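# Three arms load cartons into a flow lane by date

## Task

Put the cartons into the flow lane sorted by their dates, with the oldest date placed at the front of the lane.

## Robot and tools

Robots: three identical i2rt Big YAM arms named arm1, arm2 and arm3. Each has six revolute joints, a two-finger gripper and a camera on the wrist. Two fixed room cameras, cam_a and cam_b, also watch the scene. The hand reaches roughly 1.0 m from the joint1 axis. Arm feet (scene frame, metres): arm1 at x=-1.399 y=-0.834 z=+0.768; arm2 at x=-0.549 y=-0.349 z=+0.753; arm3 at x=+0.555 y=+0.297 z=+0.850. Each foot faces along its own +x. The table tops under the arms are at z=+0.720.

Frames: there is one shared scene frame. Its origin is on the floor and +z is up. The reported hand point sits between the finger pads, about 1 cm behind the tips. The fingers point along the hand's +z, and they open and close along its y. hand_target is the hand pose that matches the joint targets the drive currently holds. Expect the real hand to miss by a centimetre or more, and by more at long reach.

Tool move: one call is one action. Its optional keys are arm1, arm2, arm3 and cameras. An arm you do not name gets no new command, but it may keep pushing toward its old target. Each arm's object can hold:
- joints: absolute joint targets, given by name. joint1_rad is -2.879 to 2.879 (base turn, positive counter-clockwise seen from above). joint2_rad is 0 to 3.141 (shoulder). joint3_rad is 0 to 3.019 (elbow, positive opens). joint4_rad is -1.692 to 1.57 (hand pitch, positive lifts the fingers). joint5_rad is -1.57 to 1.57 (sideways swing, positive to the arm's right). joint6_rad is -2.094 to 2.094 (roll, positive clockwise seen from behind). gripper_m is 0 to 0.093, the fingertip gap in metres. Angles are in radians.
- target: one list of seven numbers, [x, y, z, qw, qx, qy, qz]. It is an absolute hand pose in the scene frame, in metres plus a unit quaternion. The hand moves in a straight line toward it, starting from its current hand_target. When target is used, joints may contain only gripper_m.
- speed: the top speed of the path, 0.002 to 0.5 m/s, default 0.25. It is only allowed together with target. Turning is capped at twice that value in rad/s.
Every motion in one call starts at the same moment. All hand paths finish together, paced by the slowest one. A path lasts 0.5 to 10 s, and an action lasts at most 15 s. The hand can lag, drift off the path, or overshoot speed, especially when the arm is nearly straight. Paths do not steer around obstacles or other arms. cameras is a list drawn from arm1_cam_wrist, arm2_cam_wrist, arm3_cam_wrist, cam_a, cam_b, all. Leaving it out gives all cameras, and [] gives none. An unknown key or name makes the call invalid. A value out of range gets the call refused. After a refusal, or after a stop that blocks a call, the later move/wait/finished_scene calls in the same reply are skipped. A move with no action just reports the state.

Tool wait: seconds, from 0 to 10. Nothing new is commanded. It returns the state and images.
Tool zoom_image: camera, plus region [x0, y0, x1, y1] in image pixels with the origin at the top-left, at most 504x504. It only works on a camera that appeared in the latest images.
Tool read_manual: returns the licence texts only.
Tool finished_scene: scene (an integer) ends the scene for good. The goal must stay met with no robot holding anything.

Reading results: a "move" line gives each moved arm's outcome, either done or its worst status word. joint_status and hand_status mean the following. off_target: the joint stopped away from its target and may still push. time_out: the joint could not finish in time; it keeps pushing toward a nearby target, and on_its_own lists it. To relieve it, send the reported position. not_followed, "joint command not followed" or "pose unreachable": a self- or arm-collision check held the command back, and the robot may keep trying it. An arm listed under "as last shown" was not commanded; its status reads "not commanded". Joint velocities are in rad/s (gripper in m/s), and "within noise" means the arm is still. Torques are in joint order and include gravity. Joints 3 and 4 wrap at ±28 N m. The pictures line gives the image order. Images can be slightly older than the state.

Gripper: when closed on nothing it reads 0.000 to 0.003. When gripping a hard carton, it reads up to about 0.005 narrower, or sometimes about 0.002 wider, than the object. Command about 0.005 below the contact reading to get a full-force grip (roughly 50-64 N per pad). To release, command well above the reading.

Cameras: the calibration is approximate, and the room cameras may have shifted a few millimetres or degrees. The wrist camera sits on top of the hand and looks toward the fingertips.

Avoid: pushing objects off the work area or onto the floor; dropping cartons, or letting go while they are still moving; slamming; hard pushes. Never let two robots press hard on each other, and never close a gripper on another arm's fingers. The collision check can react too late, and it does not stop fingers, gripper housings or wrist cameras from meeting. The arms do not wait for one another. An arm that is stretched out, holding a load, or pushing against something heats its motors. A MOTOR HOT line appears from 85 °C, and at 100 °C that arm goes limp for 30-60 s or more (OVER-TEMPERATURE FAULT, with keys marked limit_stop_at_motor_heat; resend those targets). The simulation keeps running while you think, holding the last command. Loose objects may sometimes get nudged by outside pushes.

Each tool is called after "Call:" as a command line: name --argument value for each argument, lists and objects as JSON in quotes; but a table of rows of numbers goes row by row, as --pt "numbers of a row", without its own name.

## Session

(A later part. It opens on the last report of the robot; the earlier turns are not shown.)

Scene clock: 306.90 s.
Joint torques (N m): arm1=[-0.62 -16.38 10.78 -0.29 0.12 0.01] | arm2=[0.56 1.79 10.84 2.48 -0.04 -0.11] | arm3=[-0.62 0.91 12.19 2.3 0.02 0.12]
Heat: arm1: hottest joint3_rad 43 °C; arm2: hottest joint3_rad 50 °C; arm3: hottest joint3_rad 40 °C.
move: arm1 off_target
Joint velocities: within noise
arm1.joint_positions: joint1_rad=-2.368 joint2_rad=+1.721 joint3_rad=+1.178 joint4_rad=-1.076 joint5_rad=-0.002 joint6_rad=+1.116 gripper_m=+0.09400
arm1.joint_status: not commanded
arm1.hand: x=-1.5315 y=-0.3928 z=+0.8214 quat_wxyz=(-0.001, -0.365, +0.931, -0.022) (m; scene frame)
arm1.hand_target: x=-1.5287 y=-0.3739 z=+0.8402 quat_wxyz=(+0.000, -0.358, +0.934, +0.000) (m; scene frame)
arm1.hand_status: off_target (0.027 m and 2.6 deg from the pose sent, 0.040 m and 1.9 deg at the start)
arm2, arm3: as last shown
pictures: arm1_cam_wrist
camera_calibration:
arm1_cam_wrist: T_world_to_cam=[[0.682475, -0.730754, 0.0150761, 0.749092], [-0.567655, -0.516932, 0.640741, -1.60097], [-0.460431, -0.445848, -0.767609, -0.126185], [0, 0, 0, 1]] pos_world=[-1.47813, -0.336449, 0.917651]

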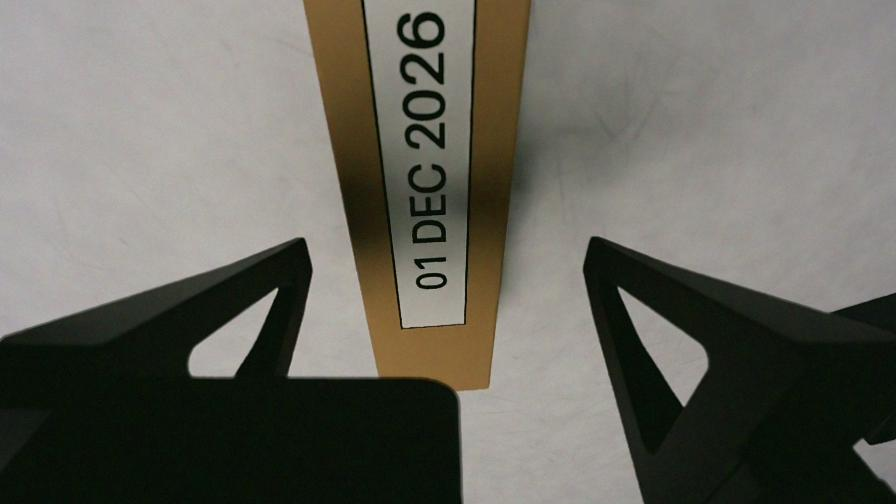

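Call:
move --arm1 '{"target": [-1.530, -0.3755, 0.815, 0, 0.3584, -0.9336, 0], "speed": 0.2}' --cameras '["arm1_cam_wrist"]'

Scene clock: 313.73 s.
Joint torques (N m): arm1=[-0.32 -14.8 8.1 0.44 0.1 0.05] | arm2=[0.62 1.79 10.81 2.48 -0.03 -0.11] | arm3=[-0.85 0.85 12.19 2.39 0.03 0.12]
Heat: arm1: hottest joint3_rad 44 °C; arm2: hottest joint3_rad 49 °C; arm3: hottest joint3_rad 40 °C.
move: arm1 done
Joint velocities: within noise
arm1.joint_positions: joint1_rad=-2.368 joint2_rad=+1.731 joint3_rad=+1.178 joint4_rad=-1.032 joint5_rad=-0.002 joint6_rad=+1.116 gripper_m=+0.09400
arm1.joint_status: not commanded
arm1.hand: x=-1.5343 y=-0.3833 z=+0.8169 quat_wxyz=(+0.000, -0.365, +0.931, -0.005) (m; scene frame)
arm1.hand_target: x=-1.5300 y=-0.3757 z=+0.8151 quat_wxyz=(+0.000, -0.358, +0.934, +0.000) (m; scene frame)
arm1.hand_status: done (0.009 m and 1.0 deg from the pose sent, 0.018 m and 2.6 deg at the start)
arm2, arm3: as last shown
pictures: arm1_cam_wrist
camera_calibration:
arm1_cam_wrist: T_world_to_cam=[[0.682585, -0.730644, -0.0153914, 0.783168], [-0.561374, -0.537701, 0.629076, -1.58353], [-0.467907, -0.420758, -0.777191, -0.120748], [0, 0, 0, 1]] pos_world=[-1.48003, -0.330054, 0.914371]

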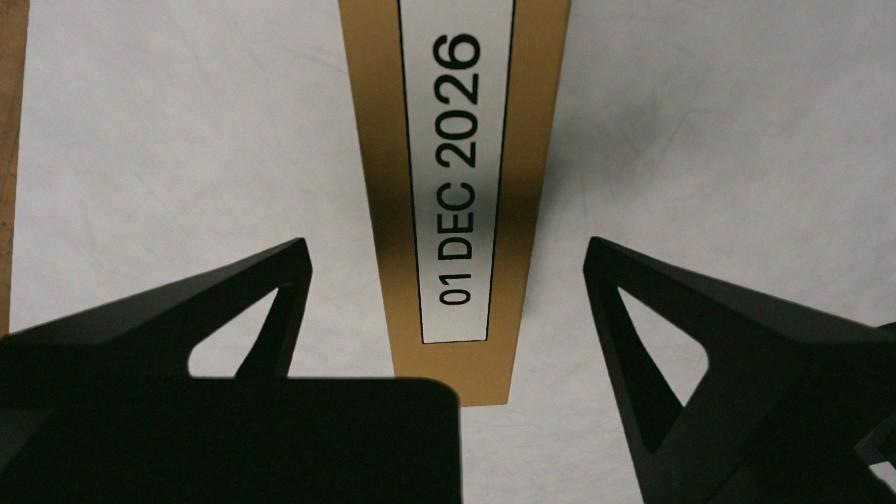

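Call:
move --arm1 '{"target": [-1.529, -0.3765, 0.770, 0, 0.3584, -0.9336, 0], "speed": 0.15}' --cameras '["arm1_cam_wrist", "cam_a"]'

Scene clock: 316.40 s.
Joint torques (N m): arm1=[-0.38 -15.85 7.17 0.49 0.1 0.04] | arm2=[0.5 1.79 10.81 2.5 -0.04 -0.11] | arm3=[-0.56 0.85 12.16 2.37 0.02 0.12]
Heat: arm1: hottest joint3_rad 44 °C; arm2: hottest joint3_rad 49 °C; arm3: hottest joint3_rad 40 °C.
move: arm1 done
Joint velocities: within noise
arm1.joint_positions: joint1_rad=-2.368 joint2_rad=+1.804 joint3_rad=+1.135 joint4_rad=-0.919 joint5_rad=-0.002 joint6_rad=+1.116 gripper_m=+0.09400
arm1.joint_status: not commanded
arm1.hand: x=-1.5341 y=-0.3833 z=+0.7700 quat_wxyz=(+0.000, -0.365, +0.931, -0.007) (m; scene frame)
arm1.hand_target: x=-1.5290 y=-0.3766 z=+0.7700 quat_wxyz=(+0.000, -0.358, +0.934, +0.000) (m; scene frame)
arm1.hand_status: done (0.008 m and 1.1 deg from the pose sent, 0.048 m and 1.0 deg at the start)
arm2, arm3: as last shown
pictures: arm1_cam_wrist, cam_a
camera_calibration:
arm1_cam_wrist: T_world_to_cam=[[0.682612, -0.730677, -0.012296, 0.779939], [-0.561962, -0.535603, 0.63034, -1.55496], [-0.467161, -0.423368, -0.776222, -0.157778], [0, 0, 0, 1]] pos_world=[-1.47993, -0.329754, 0.867269]

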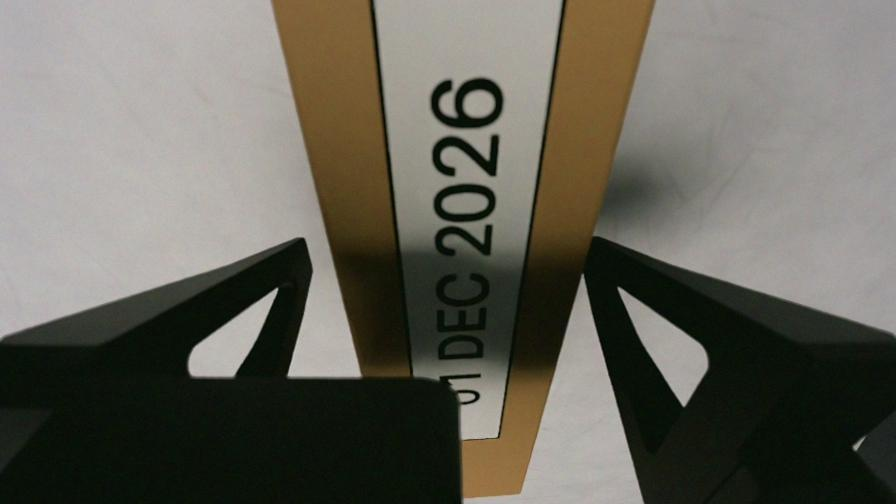

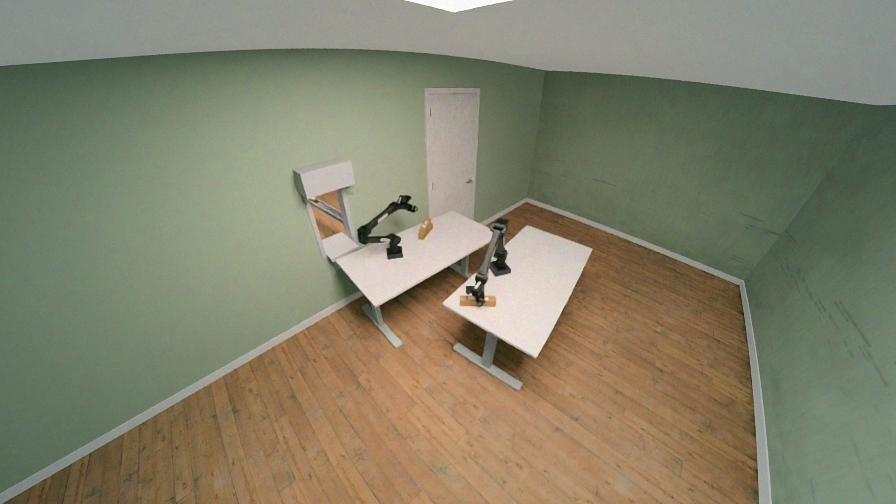

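Call:
move --arm1 '{"joints": {"gripper_m": 0.052}}' --cameras '["arm1_cam_wrist"]'

Scene clock: 321.97 s.
Joint torques (N m): arm1=[-0.38 -15.79 7.19 0.46 0.12 0.04] | arm2=[0.56 1.67 10.82 2.5 -0.04 -0.11] | arm3=[-0.73 0.73 12.18 2.39 0.02 0.12]
Heat: arm1: hottest joint3_rad 43 °C; arm2: hottest joint3_rad 48 °C; arm3: hottest joint3_rad 40 °C.
move: arm1 off_target
Joint velocities: within noise
arm1.joint_positions: joint1_rad=-2.368 joint2_rad=+1.804 joint3_rad=+1.134 joint4_rad=-0.918 joint5_rad=-0.003 joint6_rad=+1.116 gripper_m=+0.06017
arm1.joint_status: gripper_m off_target (ended at +0.06020, target +0.05200)
arm1.hand: x=-1.5342 y=-0.3834 z=+0.7699 quat_wxyz=(+0.000, -0.365, +0.931, -0.007) (m; scene frame)
arm1.hand_target: x=-1.5290 y=-0.3766 z=+0.7701 quat_wxyz=(+0.000, -0.358, +0.934, +0.000) (m; scene frame)
arm1.hand_status: not commanded
arm2: as last shown
arm3.joint_positions: joint1_rad=-0.396 joint2_rad=+0.276 joint3_rad=+0.538 joint4_rad=-0.419 joint5_rad=+0.001 joint6_rad=-0.006 gripper_m=+0.09399
arm3.joint_status: not commanded
arm3.hand: x=+0.2933 y=+0.1752 z=+1.2094 quat_wxyz=(-0.140, -0.742, -0.168, +0.634) (m; scene frame)
arm3.hand_target: x=+0.2927 y=+0.1784 z=+1.2118 quat_wxyz=(-0.140, -0.738, -0.161, +0.640) (m; scene frame)
arm3.hand_status: not commanded
pictures: arm1_cam_wrist
camera_calibration:
arm1_cam_wrist: T_world_to_cam=[[0.682588, -0.730697, -0.0124392, 0.779946], [-0.561753, -0.535503, 0.630611, -1.55484], [-0.467447, -0.42346, -0.776, -0.158545], [0, 0, 0, 1]] pos_world=[-1.47993, -0.329854, 0.86717]

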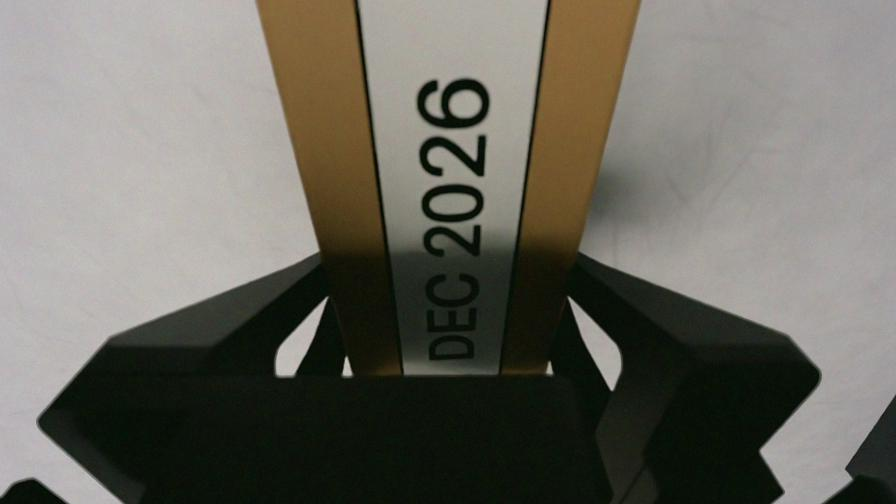

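Call:
move --arm1 '{"target": [-1.529, -0.3766, 0.95, 0, 0.3584, -0.9336, 0], "speed": 0.25}' --cameras '["arm1_cam_wrist", "cam_a"]'

Scene clock: 337.30 s.
Joint torques (N m): arm1=[-0.44 -15.56 13.11 -0.36 0.19 0.03] | arm2=[0.56 1.73 10.82 2.5 -0.03 -0.11] | arm3=[-0.73 0.97 12.15 2.33 0.02 0.12]
Heat: arm1: hottest joint3_rad 42 °C; arm2: hottest joint3_rad 48 °C; arm3: hottest joint3_rad 40 °C.
move: arm1 off_target
Joint velocities: within noise
arm1.joint_positions: joint1_rad=-2.368 joint2_rad=+1.610 joint3_rad=+1.331 joint4_rad=-1.351 joint5_rad=-0.004 joint6_rad=+1.115 gripper_m=+0.06018
arm1.joint_status: not commanded
arm1.hand: x=-1.5309 y=-0.3971 z=+0.9253 quat_wxyz=(-0.002, -0.365, +0.931, -0.027) (m; scene frame)
arm1.hand_target: x=-1.5286 y=-0.3780 z=+0.9502 quat_wxyz=(+0.000, -0.358, +0.934, +0.000) (m; scene frame)
arm1.hand_status: off_target (0.032 m and 3.2 deg from the pose sent, 0.180 m and 1.1 deg at the start)
arm2.joint_positions: joint1_rad=+2.234 joint2_rad=+0.463 joint3_rad=+0.700 joint4_rad=-0.697 joint5_rad=+0.000 joint6_rad=+0.010 gripper_m=+0.09404
arm2.joint_status: not commanded
arm2.hand: x=-0.5147 y=-0.6479 z=+1.0978 quat_wxyz=(+0.403, +0.565, +0.630, -0.348) (m; scene frame)
arm2.hand_target: x=-0.5119 y=-0.6479 z=+1.0967 quat_wxyz=(+0.405, +0.558, +0.634, -0.350) (m; scene frame)
arm2.hand_status: not commanded
arm3: as last shown
pictures: arm1_cam_wrist, cam_a
camera_calibration:
arm1_cam_wrist: T_world_to_cam=[[0.682647, -0.730345, 0.024282, 0.735918], [-0.56861, -0.510016, 0.645419, -1.67242], [-0.458994, -0.4544, -0.763443, -0.0531727], [0, 0, 0, 1]] pos_world=[-1.47773, -0.339648, 1.02095]

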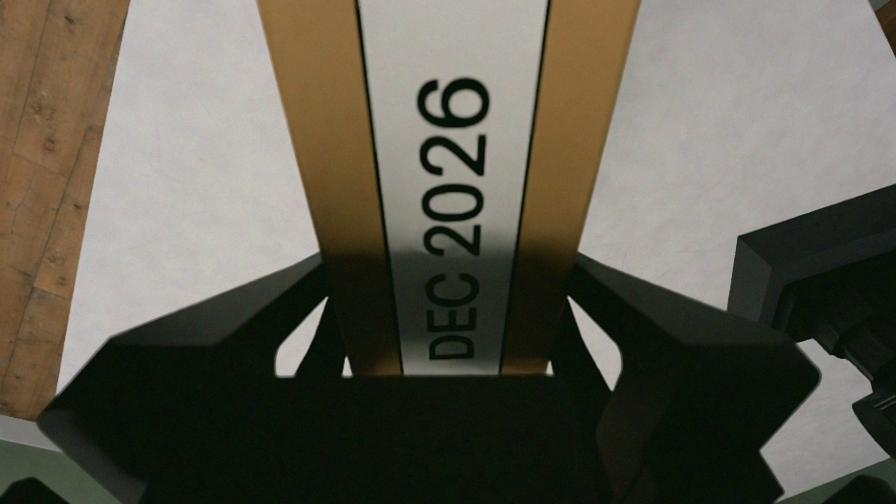

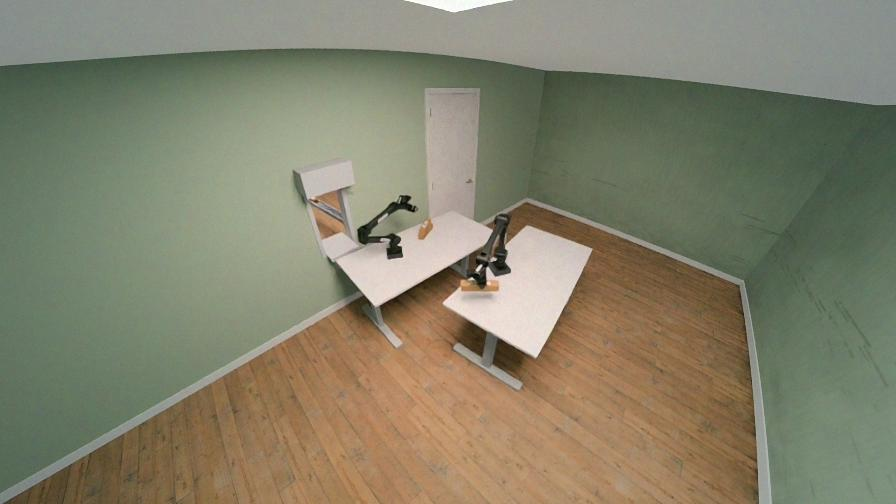

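Call:
move --arm1 '{"joints": {"joint1_rad": 2.395, "joint2_rad": 2.044, "joint3_rad": 2.021, "joint4_rad": -1.548, "joint5_rad": 0.0, "joint6_rad": 0.342}}' --cameras '["arm1_cam_wrist", "arm2_cam_wrist", "cam_a"]'

Scene clock: 345.50 s.
Joint torques (N m): arm1=[0.09 -26.81 9.8 -0.31 0.13 0.01] | arm2=[0.56 1.73 10.81 2.48 -0.04 -0.11] | arm3=[-0.67 0.91 12.22 2.36 0.01 0.12]
Heat: arm1: hottest joint3_rad 43 °C; arm2: hottest joint3_rad 48 °C; arm3: hottest joint3_rad 40 °C.
move: arm1 done
Joint velocities: within noise
arm1.joint_positions: joint1_rad=+2.405 joint2_rad=+2.088 joint3_rad=+2.007 joint4_rad=-1.538 joint5_rad=-0.001 joint6_rad=+0.345 gripper_m=+0.06023
arm1.joint_status: all done
arm1.hand: x=-0.8009 y=-0.6151 z=+0.9197 quat_wxyz=(+0.021, +0.004, -1.000, +0.005) (m; scene frame)
arm1.hand_target: x=-0.7993 y=-0.6213 z=+0.9520 quat_wxyz=(-0.001, +0.000, -1.000, -0.003) (m; scene frame)
arm1.hand_status: not commanded
arm2, arm3: as last shown
pictures: arm1_cam_wrist, arm2_cam_wrist, cam_a
camera_calibration:
arm1_cam_wrist: T_world_to_cam=[[0.0111424, -0.999828, -0.0147983, -0.589143], [-0.751343, -0.0181368, 0.659662, -1.22182], [-0.659817, 0.00376836, -0.751417, 0.288426], [0, 0, 0, 1]] pos_world=[-0.721136, -0.612289, 1.014]
arm2_cam_wrist: T_world_to_cam=[[-0.993984, -0.109319, -0.006709, -0.577024], [-0.0914207, 0.861856, -0.498845, 1.06693], [0.0603156, -0.495231, -0.866665, 0.784531], [0, 0, 0, 1]] pos_world=[-0.523333, -0.594094, 1.20829]

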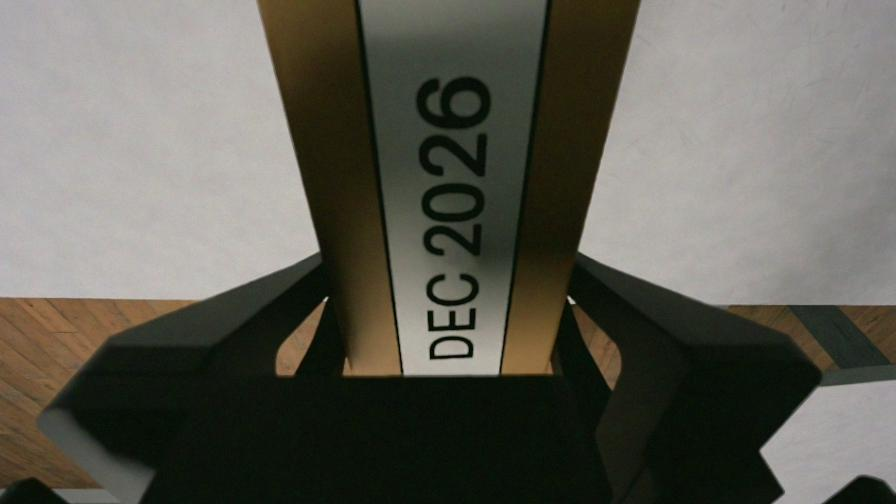

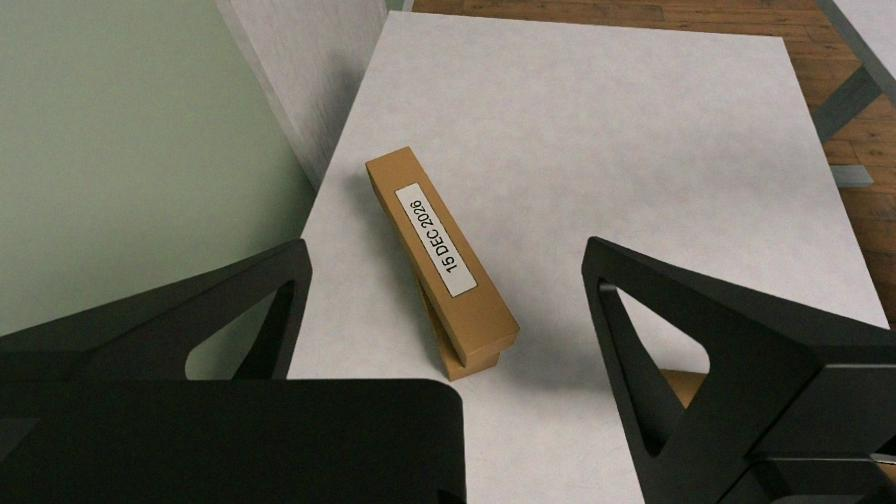

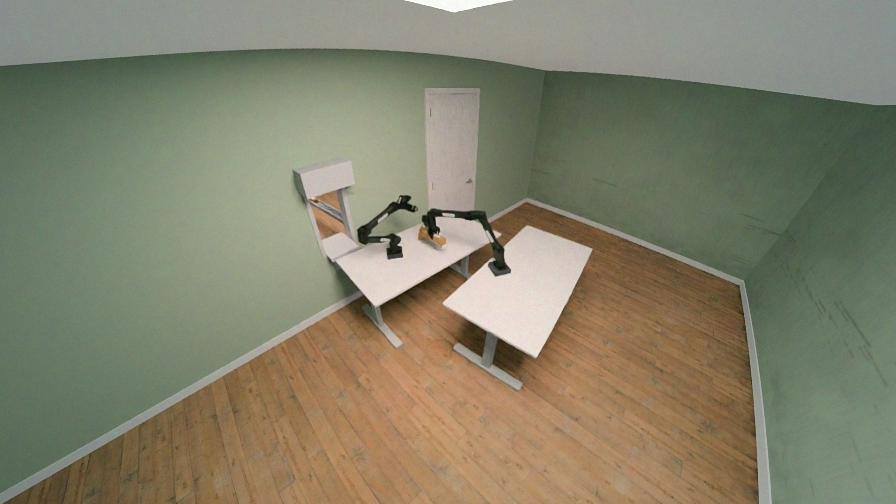

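Call:
move --arm1 '{"target": [-0.80, -0.6215, 0.822, 0, 0, 1, 0], "speed": 0.25}' --cameras '["arm1_cam_wrist", "arm2_cam_wrist", "cam_a"]'

Scene clock: 349.90 s.
Joint torques (N m): arm1=[0.32 -24.7 9.4 0.34 0.18 0.03] | arm2=[0.56 1.79 10.82 2.5 -0.03 -0.11] | arm3=[-0.67 0.91 12.15 2.36 0.01 0.13]
Heat: arm1: hottest joint3_rad 43 °C; arm2: hottest joint3_rad 48 °C; arm3: hottest joint3_rad 40 °C.
move: arm1 off_target
Joint velocities: within noise
arm1.joint_positions: joint1_rad=+2.405 joint2_rad=+2.134 joint3_rad=+1.763 joint4_rad=-1.256 joint5_rad=+0.003 joint6_rad=+0.345 gripper_m=+0.06023
arm1.joint_status: not commanded
arm1.hand: x=-0.8132 y=-0.6197 z=+0.8002 quat_wxyz=(+0.025, +0.004, -1.000, +0.008) (m; scene frame)
arm1.hand_target: x=-0.8006 y=-0.6217 z=+0.8220 quat_wxyz=(+0.000, +0.000, -1.000, +0.000) (m; scene frame)
arm1.hand_status: off_target (0.026 m and 3.0 deg from the pose sent, 0.098 m and 2.6 deg at the start)
arm2, arm3: as last shown
pictures: arm1_cam_wrist, arm2_cam_wrist, cam_a
camera_calibration:
arm1_cam_wrist: T_world_to_cam=[[0.0112891, -0.999902, -0.00829921, -0.600536], [-0.746771, -0.0139502, 0.664935, -1.15023], [-0.664986, -0.00130891, -0.746855, 0.179622], [0, 0, 0, 1]] pos_world=[-0.732734, -0.616288, 0.893998]
arm2_cam_wrist: T_world_to_cam=[[-0.993984, -0.109319, -0.006709, -0.577024], [-0.0914207, 0.861856, -0.498845, 1.06693], [0.0603156, -0.495231, -0.866665, 0.784531], [0, 0, 0, 1]] pos_world=[-0.523333, -0.594094, 1.20829]

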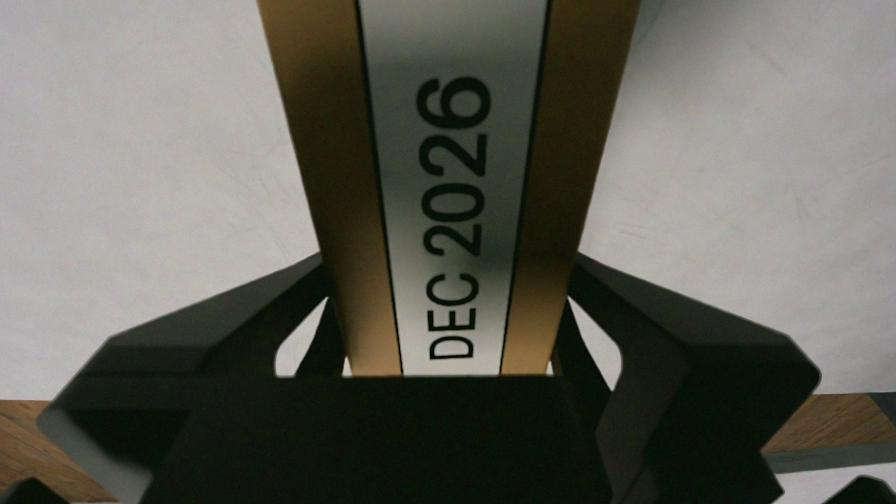

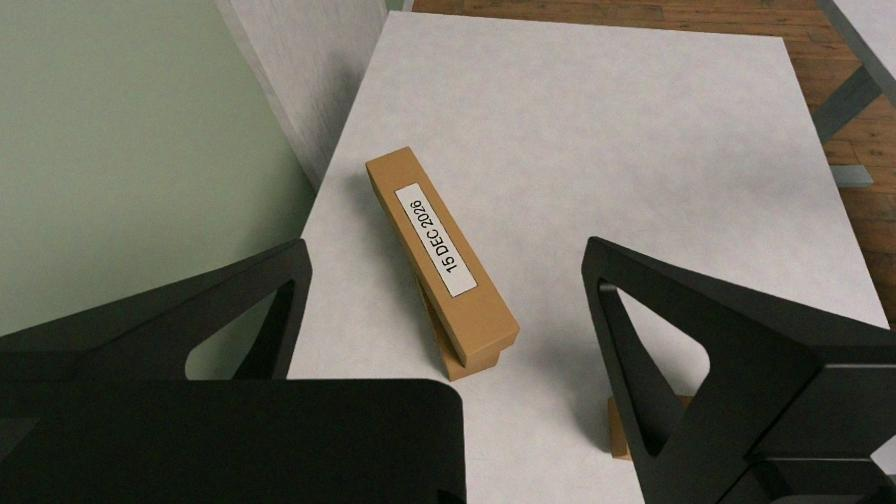

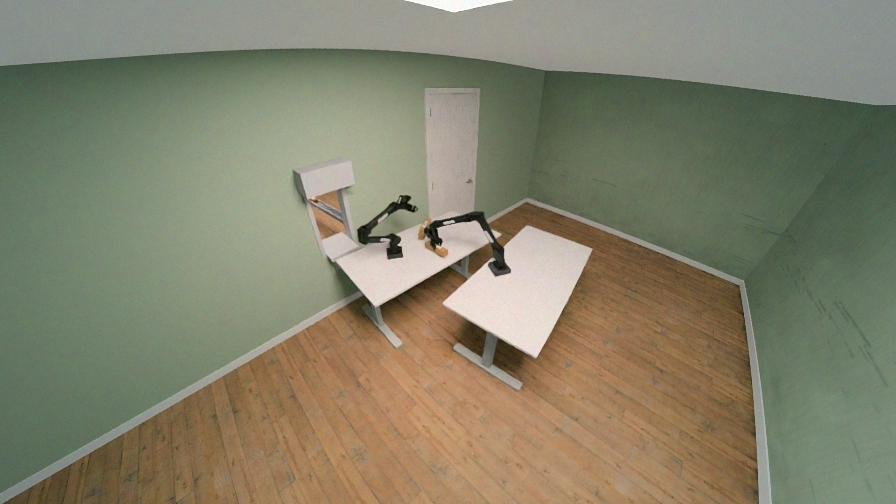

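Call:
move --arm1 '{"target": [-0.80, -0.6215, 0.795, 0, 0, 1, 0], "speed": 0.08}' --cameras '["cam_a"]'

Call:
zoom_image --camera "cam_a" --region '[400, 200, 480, 270]'

Scene clock: 359.67 s.
Joint torques (N m): arm1=[-0.09 -22.83 8.69 0.32 0.16 0.03] | arm2=[0.56 1.79 10.82 2.47 -0.03 -0.11] | arm3=[-0.73 0.85 12.18 2.35 0.02 0.12]
Heat: arm1: hottest joint3_rad 43 °C; arm2: hottest joint3_rad 47 °C; arm3: hottest joint3_rad 40 °C.
move: arm1 off_target
Joint velocities: within noise
arm1.joint_positions: joint1_rad=+2.405 joint2_rad=+2.142 joint3_rad=+1.740 joint4_rad=-1.200 joint5_rad=+0.003 joint6_rad=+0.345 gripper_m=+0.06023
arm1.joint_status: not commanded
arm1.hand: x=-0.8093 y=-0.6183 z=+0.7872 quat_wxyz=(+0.013, +0.004, -1.000, +0.004) (m; scene frame)
arm1.hand_target: x=-0.8002 y=-0.6215 z=+0.7950 quat_wxyz=(+0.000, +0.000, -1.000, +0.000) (m; scene frame)
arm1.hand_status: off_target (0.013 m and 1.6 deg from the pose sent, 0.014 m and 3.0 deg at the start)
arm2, arm3: as last shown
pictures: cam_a

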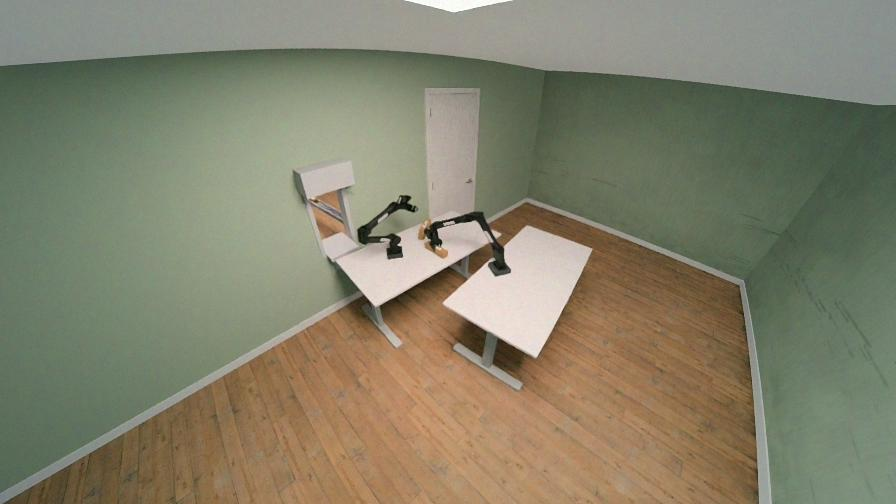

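Scaled by 6.300 from the camera's 896x504 image, which has a finer 1280x720 frame.

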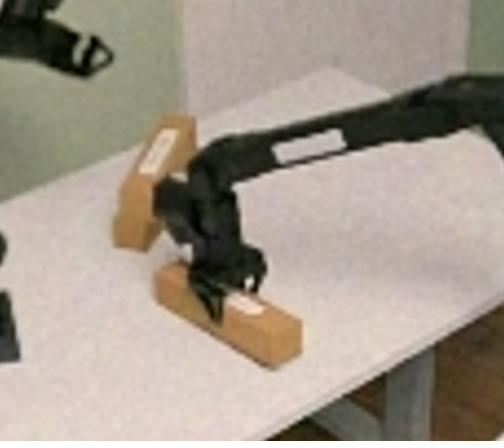

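Call:
move --arm1 '{"joints": {"gripper_m": 0.09}}' --cameras '["arm1_cam_wrist", "cam_a"]'

Call:
zoom_image --camera "cam_a" --region '[400, 200, 480, 270]'

Scene clock: 362.80 s.
Joint torques (N m): arm1=[0.26 -23.36 8.81 0.39 0.14 0.02] | arm2=[0.56 1.73 10.82 2.5 -0.03 -0.11] | arm3=[-0.67 0.91 12.14 2.33 0.02 0.11]
Heat: arm1: hottest joint2_rad 42 °C; arm2: hottest joint3_rad 47 °C; arm3: hottest joint3_rad 40 °C.
move: arm1 done
Joint velocities: within noise
arm1.joint_positions: joint1_rad=+2.405 joint2_rad=+2.142 joint3_rad=+1.740 joint4_rad=-1.200 joint5_rad=+0.003 joint6_rad=+0.345 gripper_m=+0.08985
arm1.joint_status: all done
arm1.hand: x=-0.8092 y=-0.6183 z=+0.7872 quat_wxyz=(+0.013, +0.004, -1.000, +0.004) (m; scene frame)
arm1.hand_target: x=-0.8002 y=-0.6215 z=+0.7950 quat_wxyz=(+0.000, +0.000, -1.000, +0.000) (m; scene frame)
arm1.hand_status: not commanded
arm2, arm3: as last shown
pictures: arm1_cam_wrist, cam_a
camera_calibration:
arm1_cam_wrist: T_world_to_cam=[[0.0114461, -0.999798, -0.0165246, -0.592608], [-0.762595, -0.0194172, 0.646585, -1.1403], [-0.646775, 0.00520077, -0.762663, 0.203731], [0, 0, 0, 1]] pos_world=[-0.731039, -0.61569, 0.882889]

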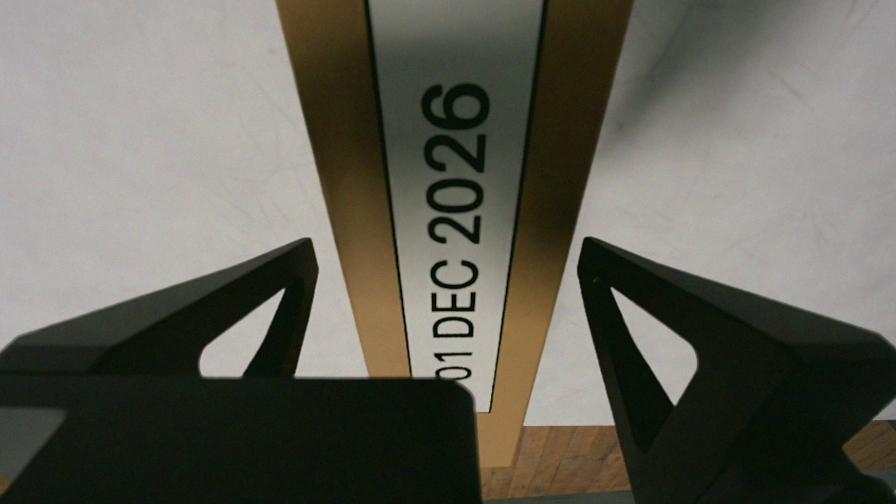

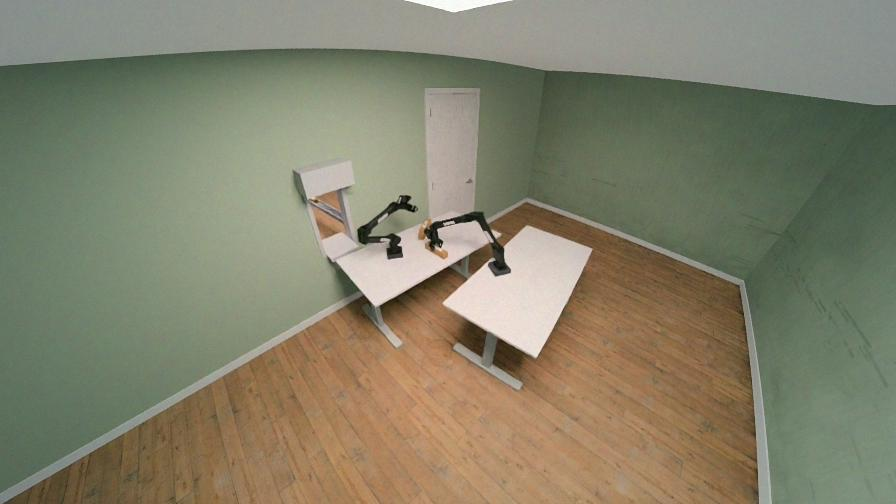

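Scaled by 6.300 from the camera's 896x504 image, which has a finer 1280x720 frame.

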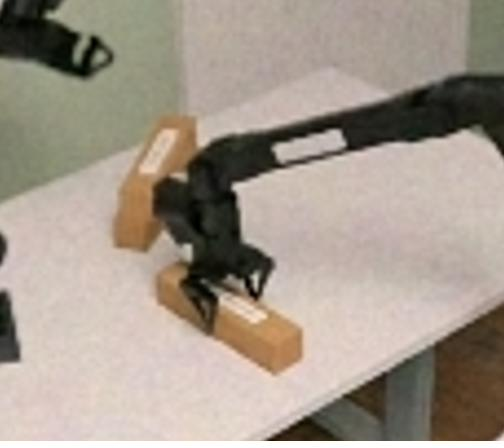

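Call:
move --arm1 '{"target": [-0.80, -0.6215, 0.95, 0, 0, 1, 0], "speed": 0.25}' --arm2 '{"target": [-0.480, -0.826, 0.95, 0, 0.4848, 0.8746, 0], "speed": 0.3}' --cameras '["arm1_cam_wrist", "arm2_cam_wrist"]'

Scene clock: 383.57 s.
Joint torques (N m): arm1=[0.26 -23.82 12.83 -0.31 0.16 0.03] | arm2=[0.62 -11.93 14.24 -0.01 0.02 -0.12] | arm3=[-0.79 0.85 12.14 2.35 0.02 0.11]
Heat: arm1: hottest joint3_rad 42 °C; arm2: hottest joint3_rad 48 °C; arm3: hottest joint3_rad 41 °C.
move: arm1 off_target; arm2 off_target
Joint velocities: within noise
arm1.joint_positions: joint1_rad=+2.405 joint2_rad=+2.054 joint3_rad=+1.955 joint4_rad=-1.534 joint5_rad=+0.003 joint6_rad=+0.345 gripper_m=+0.08994
arm1.joint_status: not commanded
arm1.hand: x=-0.8141 y=-0.6207 z=+0.9214 quat_wxyz=(+0.027, +0.004, -1.000, +0.009) (m; scene frame)
arm1.hand_target: x=-0.8014 y=-0.6219 z=+0.9500 quat_wxyz=(+0.000, +0.000, -1.000, +0.000) (m; scene frame)
arm1.hand_status: off_target (0.032 m and 3.3 deg from the pose sent, 0.163 m and 1.6 deg at the start)
arm2.joint_positions: joint1_rad=+2.250 joint2_rad=+1.611 joint3_rad=+1.390 joint4_rad=-1.394 joint5_rad=+0.006 joint6_rad=-0.398 gripper_m=+0.09404
arm2.joint_status: not commanded
arm2.hand: x=-0.4868 y=-0.8091 z=+0.9356 quat_wxyz=(-0.009, +0.494, +0.869, +0.013) (m; scene frame)
arm2.hand_target: x=-0.4800 y=-0.8251 z=+0.9501 quat_wxyz=(+0.000, +0.485, +0.875, +0.000) (m; scene frame)
arm2.hand_status: off_target (0.023 m and 2.2 deg from the pose sent, 0.234 m and 68.8 deg at the start)
arm3: as last shown
pictures: arm1_cam_wrist, arm2_cam_wrist
camera_calibration:
arm1_cam_wrist: T_world_to_cam=[[0.0113158, -0.999916, -0.0063522, -0.602292], [-0.743746, -0.0126626, 0.668343, -1.23139], [-0.668367, -0.00283844, -0.743826, 0.263014], [0, 0, 0, 1]] pos_world=[-0.733234, -0.617088, 1.0148]
arm2_cam_wrist: T_world_to_cam=[[-0.856413, -0.516289, -0.00159806, -0.835142], [-0.418014, 0.691572, 0.589061, -0.187049], [-0.30302, 0.505147, -0.808087, 1.14025], [0, 0, 0, 1]] pos_world=[-0.447896, -0.877813, 1.03027]

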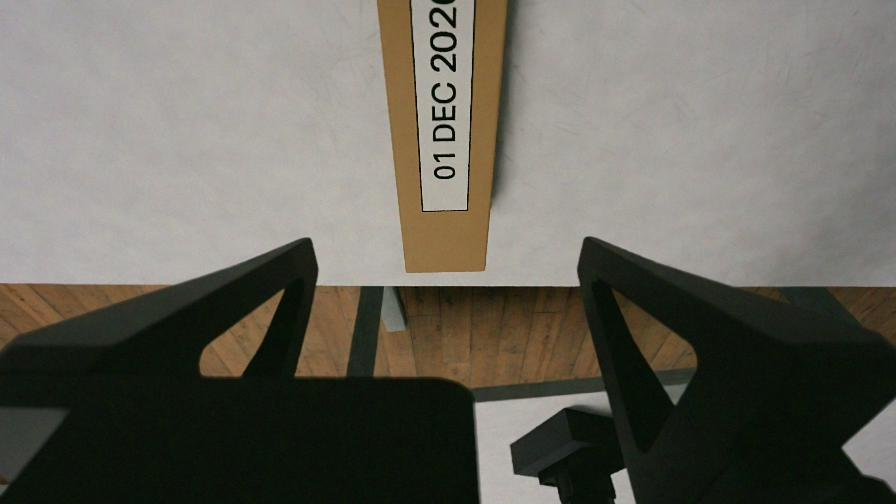

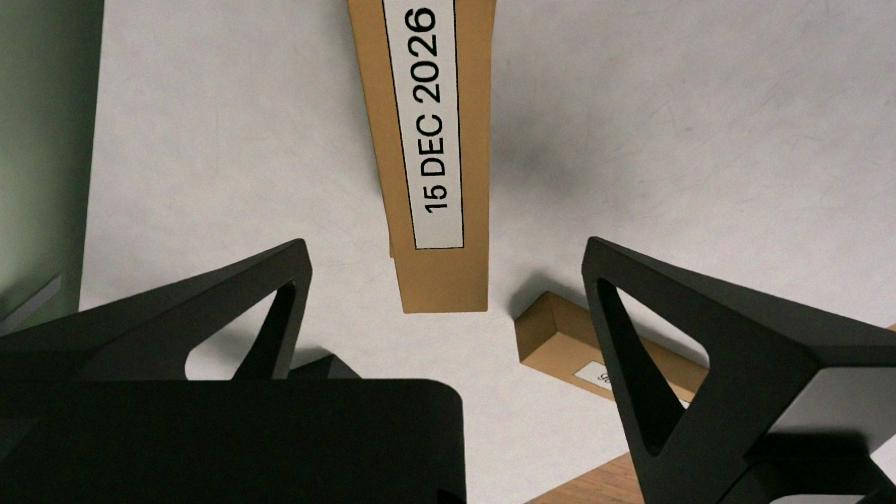

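Call:
move --arm2 '{"target": [-0.4687, -0.8293, 0.882, 0, 0.4617, 0.887, 0], "speed": 0.25}' --arm1 '{"joints": {"joint1_rad": 0.194, "joint2_rad": 0.45, "joint3_rad": 1.546, "joint4_rad": -1.5, "joint5_rad": 0.0, "joint6_rad": 0.2}}' --cameras '["arm2_cam_wrist"]'

Scene clock: 394.73 s.
Joint torques (N m): arm1=[-0.62 6.53 6 1.32 0.01 -0.09] | arm2=[0.67 -12.92 8.9 0.73 0 -0.12] | arm3=[-0.5 0.85 12.19 2.33 0.02 0.13]
Heat: arm1: hottest joint3_rad 43 °C; arm2: hottest joint3_rad 49 °C; arm3: hottest joint3_rad 41 °C.
move: arm1 done; arm2 done
Joint velocities: within noise
arm1.joint_positions: joint1_rad=+0.211 joint2_rad=+0.443 joint3_rad=+1.544 joint4_rad=-1.493 joint5_rad=+0.002 joint6_rad=+0.209 gripper_m=+0.08998
arm1.joint_status: all done
arm1.hand: x=-1.4298 y=-0.9421 z=+1.3679 quat_wxyz=(-0.379, -0.712, -0.432, +0.404) (m; scene frame)
arm1.hand_target: x=-1.4319 y=-0.9436 z=+1.3663 quat_wxyz=(-0.371, -0.717, -0.431, +0.404) (m; scene frame)
arm1.hand_status: not commanded
arm2.joint_positions: joint1_rad=+2.270 joint2_rad=+1.673 joint3_rad=+1.346 joint4_rad=-1.245 joint5_rad=+0.006 joint6_rad=-0.430 gripper_m=+0.09404
arm2.joint_status: not commanded
arm2.hand: x=-0.4732 y=-0.8308 z=+0.8911 quat_wxyz=(+0.004, +0.471, +0.882, -0.004) (m; scene frame)
arm2.hand_target: x=-0.4688 y=-0.8292 z=+0.8822 quat_wxyz=(+0.000, +0.462, +0.887, +0.000) (m; scene frame)
arm2.hand_status: done (0.010 m and 1.4 deg from the pose sent, 0.060 m and 4.6 deg at the start)
arm3: as last shown
pictures: arm2_cam_wrist
camera_calibration:
arm2_cam_wrist: T_world_to_cam=[[-0.828329, -0.560011, 0.0160937, -0.873473], [-0.457994, 0.693418, 0.55625, -0.128341], [-0.322666, 0.453387, -0.830859, 1.08721], [0, 0, 0, 1]] pos_world=[-0.431498, -0.893086, 0.988762]

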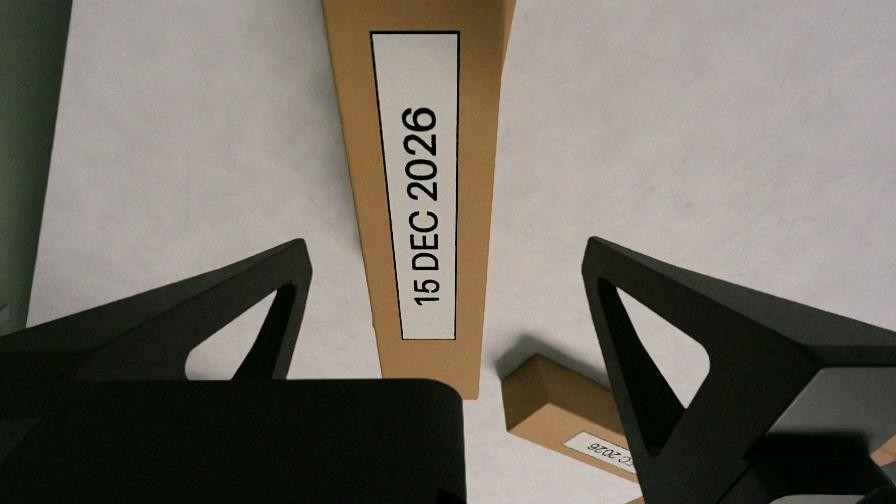

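Call:
move --arm2 '{"target": [-0.4707, -0.8078, 0.812, 0, 0.4617, 0.887, 0], "speed": 0.15}' --cameras '["arm2_cam_wrist"]'

Scene clock: 404.90 s.
Joint torques (N m): arm1=[-0.5 6.3 6 1.32 0.01 -0.08] | arm2=[0.73 -12.51 7.83 0.75 0 -0.09] | arm3=[-0.73 0.91 12.18 2.37 0.02 0.11]
Heat: arm1: hottest joint3_rad 42 °C; arm2: hottest joint3_rad 48 °C; arm3: hottest joint3_rad 41 °C.
move: arm2 off_target
Joint velocities: within noise
arm1: as last shown
arm2.joint_positions: joint1_rad=+2.271 joint2_rad=+1.695 joint3_rad=+1.180 joint4_rad=-1.051 joint5_rad=+0.006 joint6_rad=-0.430 gripper_m=+0.09404
arm2.joint_status: not commanded
arm2.hand: x=-0.4756 y=-0.8120 z=+0.8231 quat_wxyz=(+0.006, +0.471, +0.882, -0.006) (m; scene frame)
arm2.hand_target: x=-0.4709 y=-0.8077 z=+0.8123 quat_wxyz=(+0.000, +0.462, +0.887, +0.000) (m; scene frame)
arm2.hand_status: off_target (0.013 m and 1.5 deg from the pose sent, 0.082 m and 1.4 deg at the start)
arm3.joint_positions: joint1_rad=-0.396 joint2_rad=+0.276 joint3_rad=+0.538 joint4_rad=-0.419 joint5_rad=+0.001 joint6_rad=-0.006 gripper_m=+0.09399
arm3.joint_status: not commanded
arm3.hand: x=+0.2933 y=+0.1752 z=+1.2094 quat_wxyz=(-0.140, -0.742, -0.168, +0.634) (m; scene frame)
arm3.hand_target: x=+0.2927 y=+0.1784 z=+1.2118 quat_wxyz=(-0.140, -0.738, -0.161, +0.640) (m; scene frame)
arm3.hand_status: not commanded
pictures: arm2_cam_wrist
camera_calibration:
arm2_cam_wrist: T_world_to_cam=[[-0.827927, -0.560526, 0.0186174, -0.866168], [-0.459075, 0.6964, 0.551614, -0.0988084], [-0.322159, 0.448149, -0.833892, 1.01995], [0, 0, 0, 1]] pos_world=[-0.433897, -0.873791, 0.921161]

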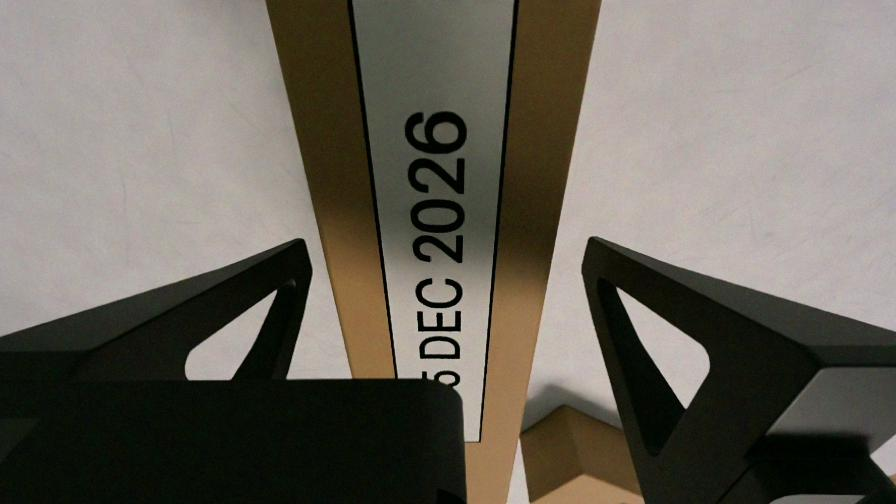

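Call:
move --arm2 '{"joints": {"gripper_m": 0.05}}' --cameras '[]'

Call:
move --arm2 '{"target": [-0.4707, -0.8078, 0.96, 0, 0.4617, 0.887, 0], "speed": 0.25}' --cameras '["arm2_cam_wrist", "cam_a"]'

Scene clock: 414.60 s.
Joint torques (N m): arm1=[-0.56 6.42 6 1.31 0.01 -0.08] | arm2=[0.62 -12.22 7.98 0.75 0.05 -0.1] | arm3=[-0.62 0.73 12.21 2.36 0.01 0.11]
Heat: arm1: hottest joint2_rad 41 °C; arm2: hottest joint3_rad 49 °C; arm3: hottest joint3_rad 41 °C.
move: arm2 off_target
Joint velocities: within noise
arm1, arm3: as last shown
arm2.joint_positions: joint1_rad=+2.273 joint2_rad=+1.695 joint3_rad=+1.180 joint4_rad=-1.051 joint5_rad=+0.004 joint6_rad=-0.430 gripper_m=+0.06059
arm2.joint_status: gripper_m off_target (ended at +0.06062, target +0.05000)
arm2.hand: x=-0.4743 y=-0.8118 z=+0.8231 quat_wxyz=(+0.006, +0.470, +0.883, -0.006) (m; scene frame)
arm2.hand_target: x=-0.4708 y=-0.8077 z=+0.8123 quat_wxyz=(+0.000, +0.462, +0.887, +0.000) (m; scene frame)
arm2.hand_status: not commanded
pictures: none
No camera images: "cameras" was empty.

Scene clock: 416.03 s.
Joint torques (N m): arm1=[-0.56 6.36 5.98 1.32 0.01 -0.07] | arm2=[0.73 -11.34 14.76 -0.31 -0.01 -0.07] | arm3=[-0.5 0.91 12.12 2.39 0.03 0.12]
Heat: arm1: hottest joint2_rad 41 °C; arm2: hottest joint3_rad 49 °C; arm3: hottest joint3_rad 41 °C.
move: arm2 off_target
Joint velocities: within noise
arm1, arm3: as last shown
arm2.joint_positions: joint1_rad=+2.274 joint2_rad=+1.572 joint3_rad=+1.351 joint4_rad=-1.411 joint5_rad=+0.006 joint6_rad=-0.430 gripper_m=+0.06059
arm2.joint_status: not commanded
arm2.hand: x=-0.4789 y=-0.7893 z=+0.9389 quat_wxyz=(-0.014, +0.469, +0.883, +0.020) (m; scene frame)
arm2.hand_target: x=-0.4709 y=-0.8064 z=+0.9601 quat_wxyz=(+0.000, +0.462, +0.887, +0.000) (m; scene frame)
arm2.hand_status: off_target (0.029 m and 2.9 deg from the pose sent, 0.137 m and 1.4 deg at the start)
pictures: arm2_cam_wrist, cam_a
camera_calibration:
arm2_cam_wrist: T_world_to_cam=[[-0.826117, -0.56343, -0.00876003, -0.83403], [-0.455069, 0.657905, 0.600061, -0.254111], [-0.332329, 0.499707, -0.799907, 1.10926], [0, 0, 0, 1]] pos_world=[-0.436006, -0.85704, 1.03248]

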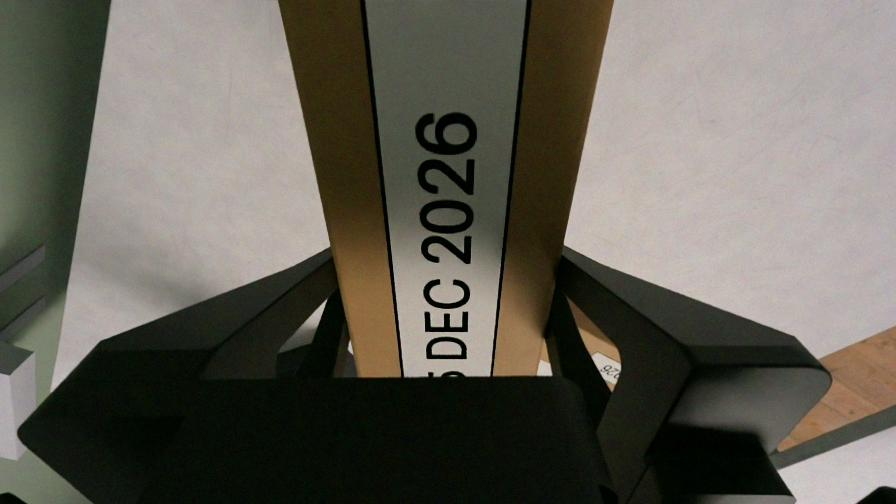

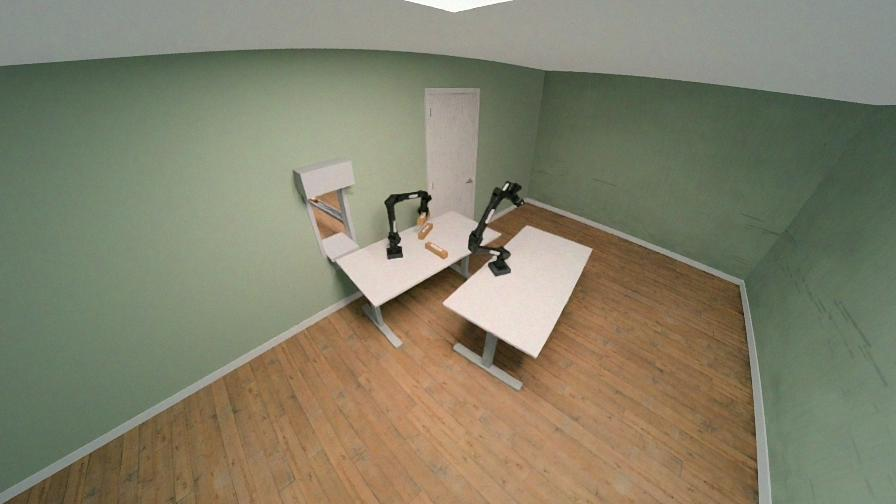

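Call:
zoom_image --camera "cam_a" --region '[400, 200, 480, 270]'

Call:
move --arm2 '{"joints": {"joint1_rad": -0.813, "joint2_rad": 1.224, "joint3_rad": 0.967, "joint4_rad": -1.314, "joint5_rad": 0.0, "joint6_rad": -1.353}}' --cameras '["arm2_cam_wrist", "cam_a"]'

Scaled by 6.300 from the camera's 896x504 image, which has a finer 1280x720 frame.

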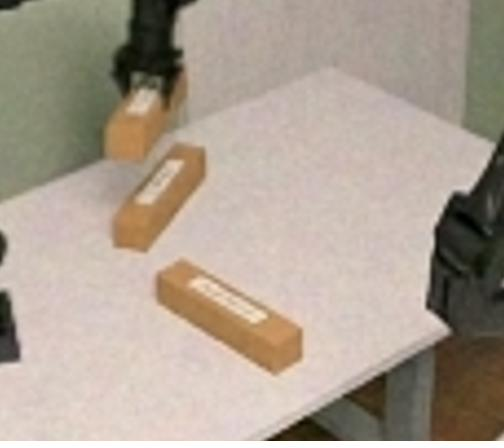

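Scene clock: 421.00 s.
Joint torques (N m): arm1=[-0.56 6.36 6 1.33 0.02 -0.08] | arm2=[-0.62 -8 9.22 -0.09 -0.21 -0.11] | arm3=[-0.85 0.97 12.16 2.32 0.02 0.1]
Heat: arm1: hottest joint3_rad 41 °C; arm2: hottest joint3_rad 49 °C; arm3: hottest joint3_rad 41 °C.
move: arm2 done
Joint velocities: within noise
arm1, arm3: as last shown
arm2.joint_positions: joint1_rad=-0.805 joint2_rad=+1.235 joint3_rad=+0.973 joint4_rad=-1.307 joint5_rad=+0.002 joint6_rad=-1.342 gripper_m=+0.06061
arm2.joint_status: all done
arm2.hand: x=-0.6237 y=-0.0251 z=+0.9141 quat_wxyz=(+0.005, +1.000, -0.001, +0.006) (m; scene frame)
arm2.hand_target: x=-0.6204 y=-0.0285 z=+0.9155 quat_wxyz=(+0.006, +1.000, +0.000, +0.005) (m; scene frame)
arm2.hand_status: not commanded
pictures: arm2_cam_wrist, cam_a
camera_calibration:
arm2_cam_wrist: T_world_to_cam=[[-0.00261892, 0.999992, 0.00287767, 0.0188535], [0.818384, 0.000489566, 0.574672, -0.00692505], [0.574666, 0.00386006, -0.818379, 1.22943], [0, 0, 0, 1]] pos_world=[-0.700797, -0.0235957, 1.01007]

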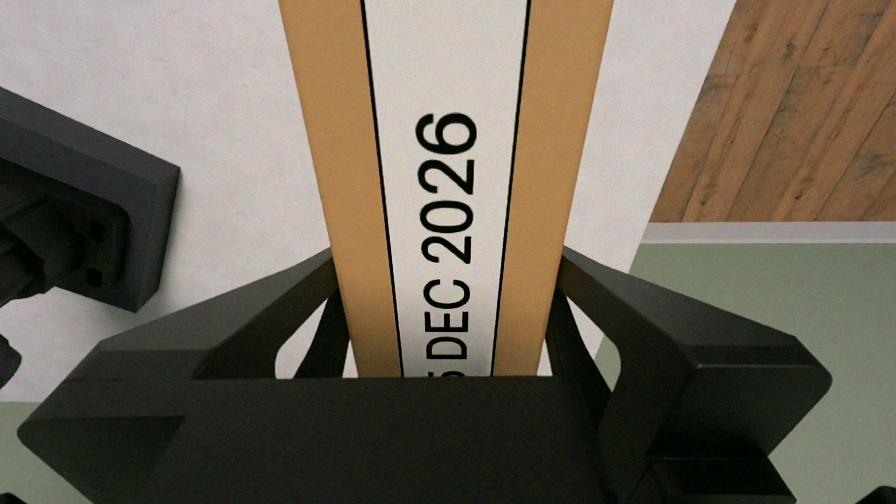

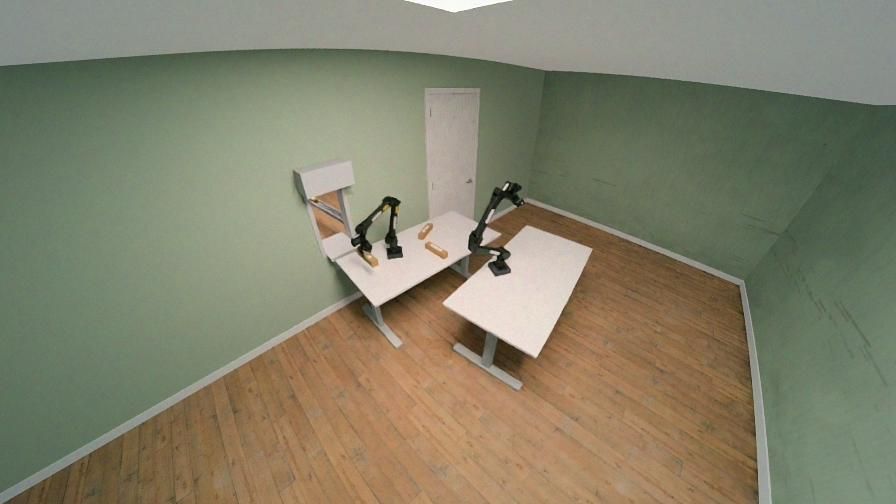

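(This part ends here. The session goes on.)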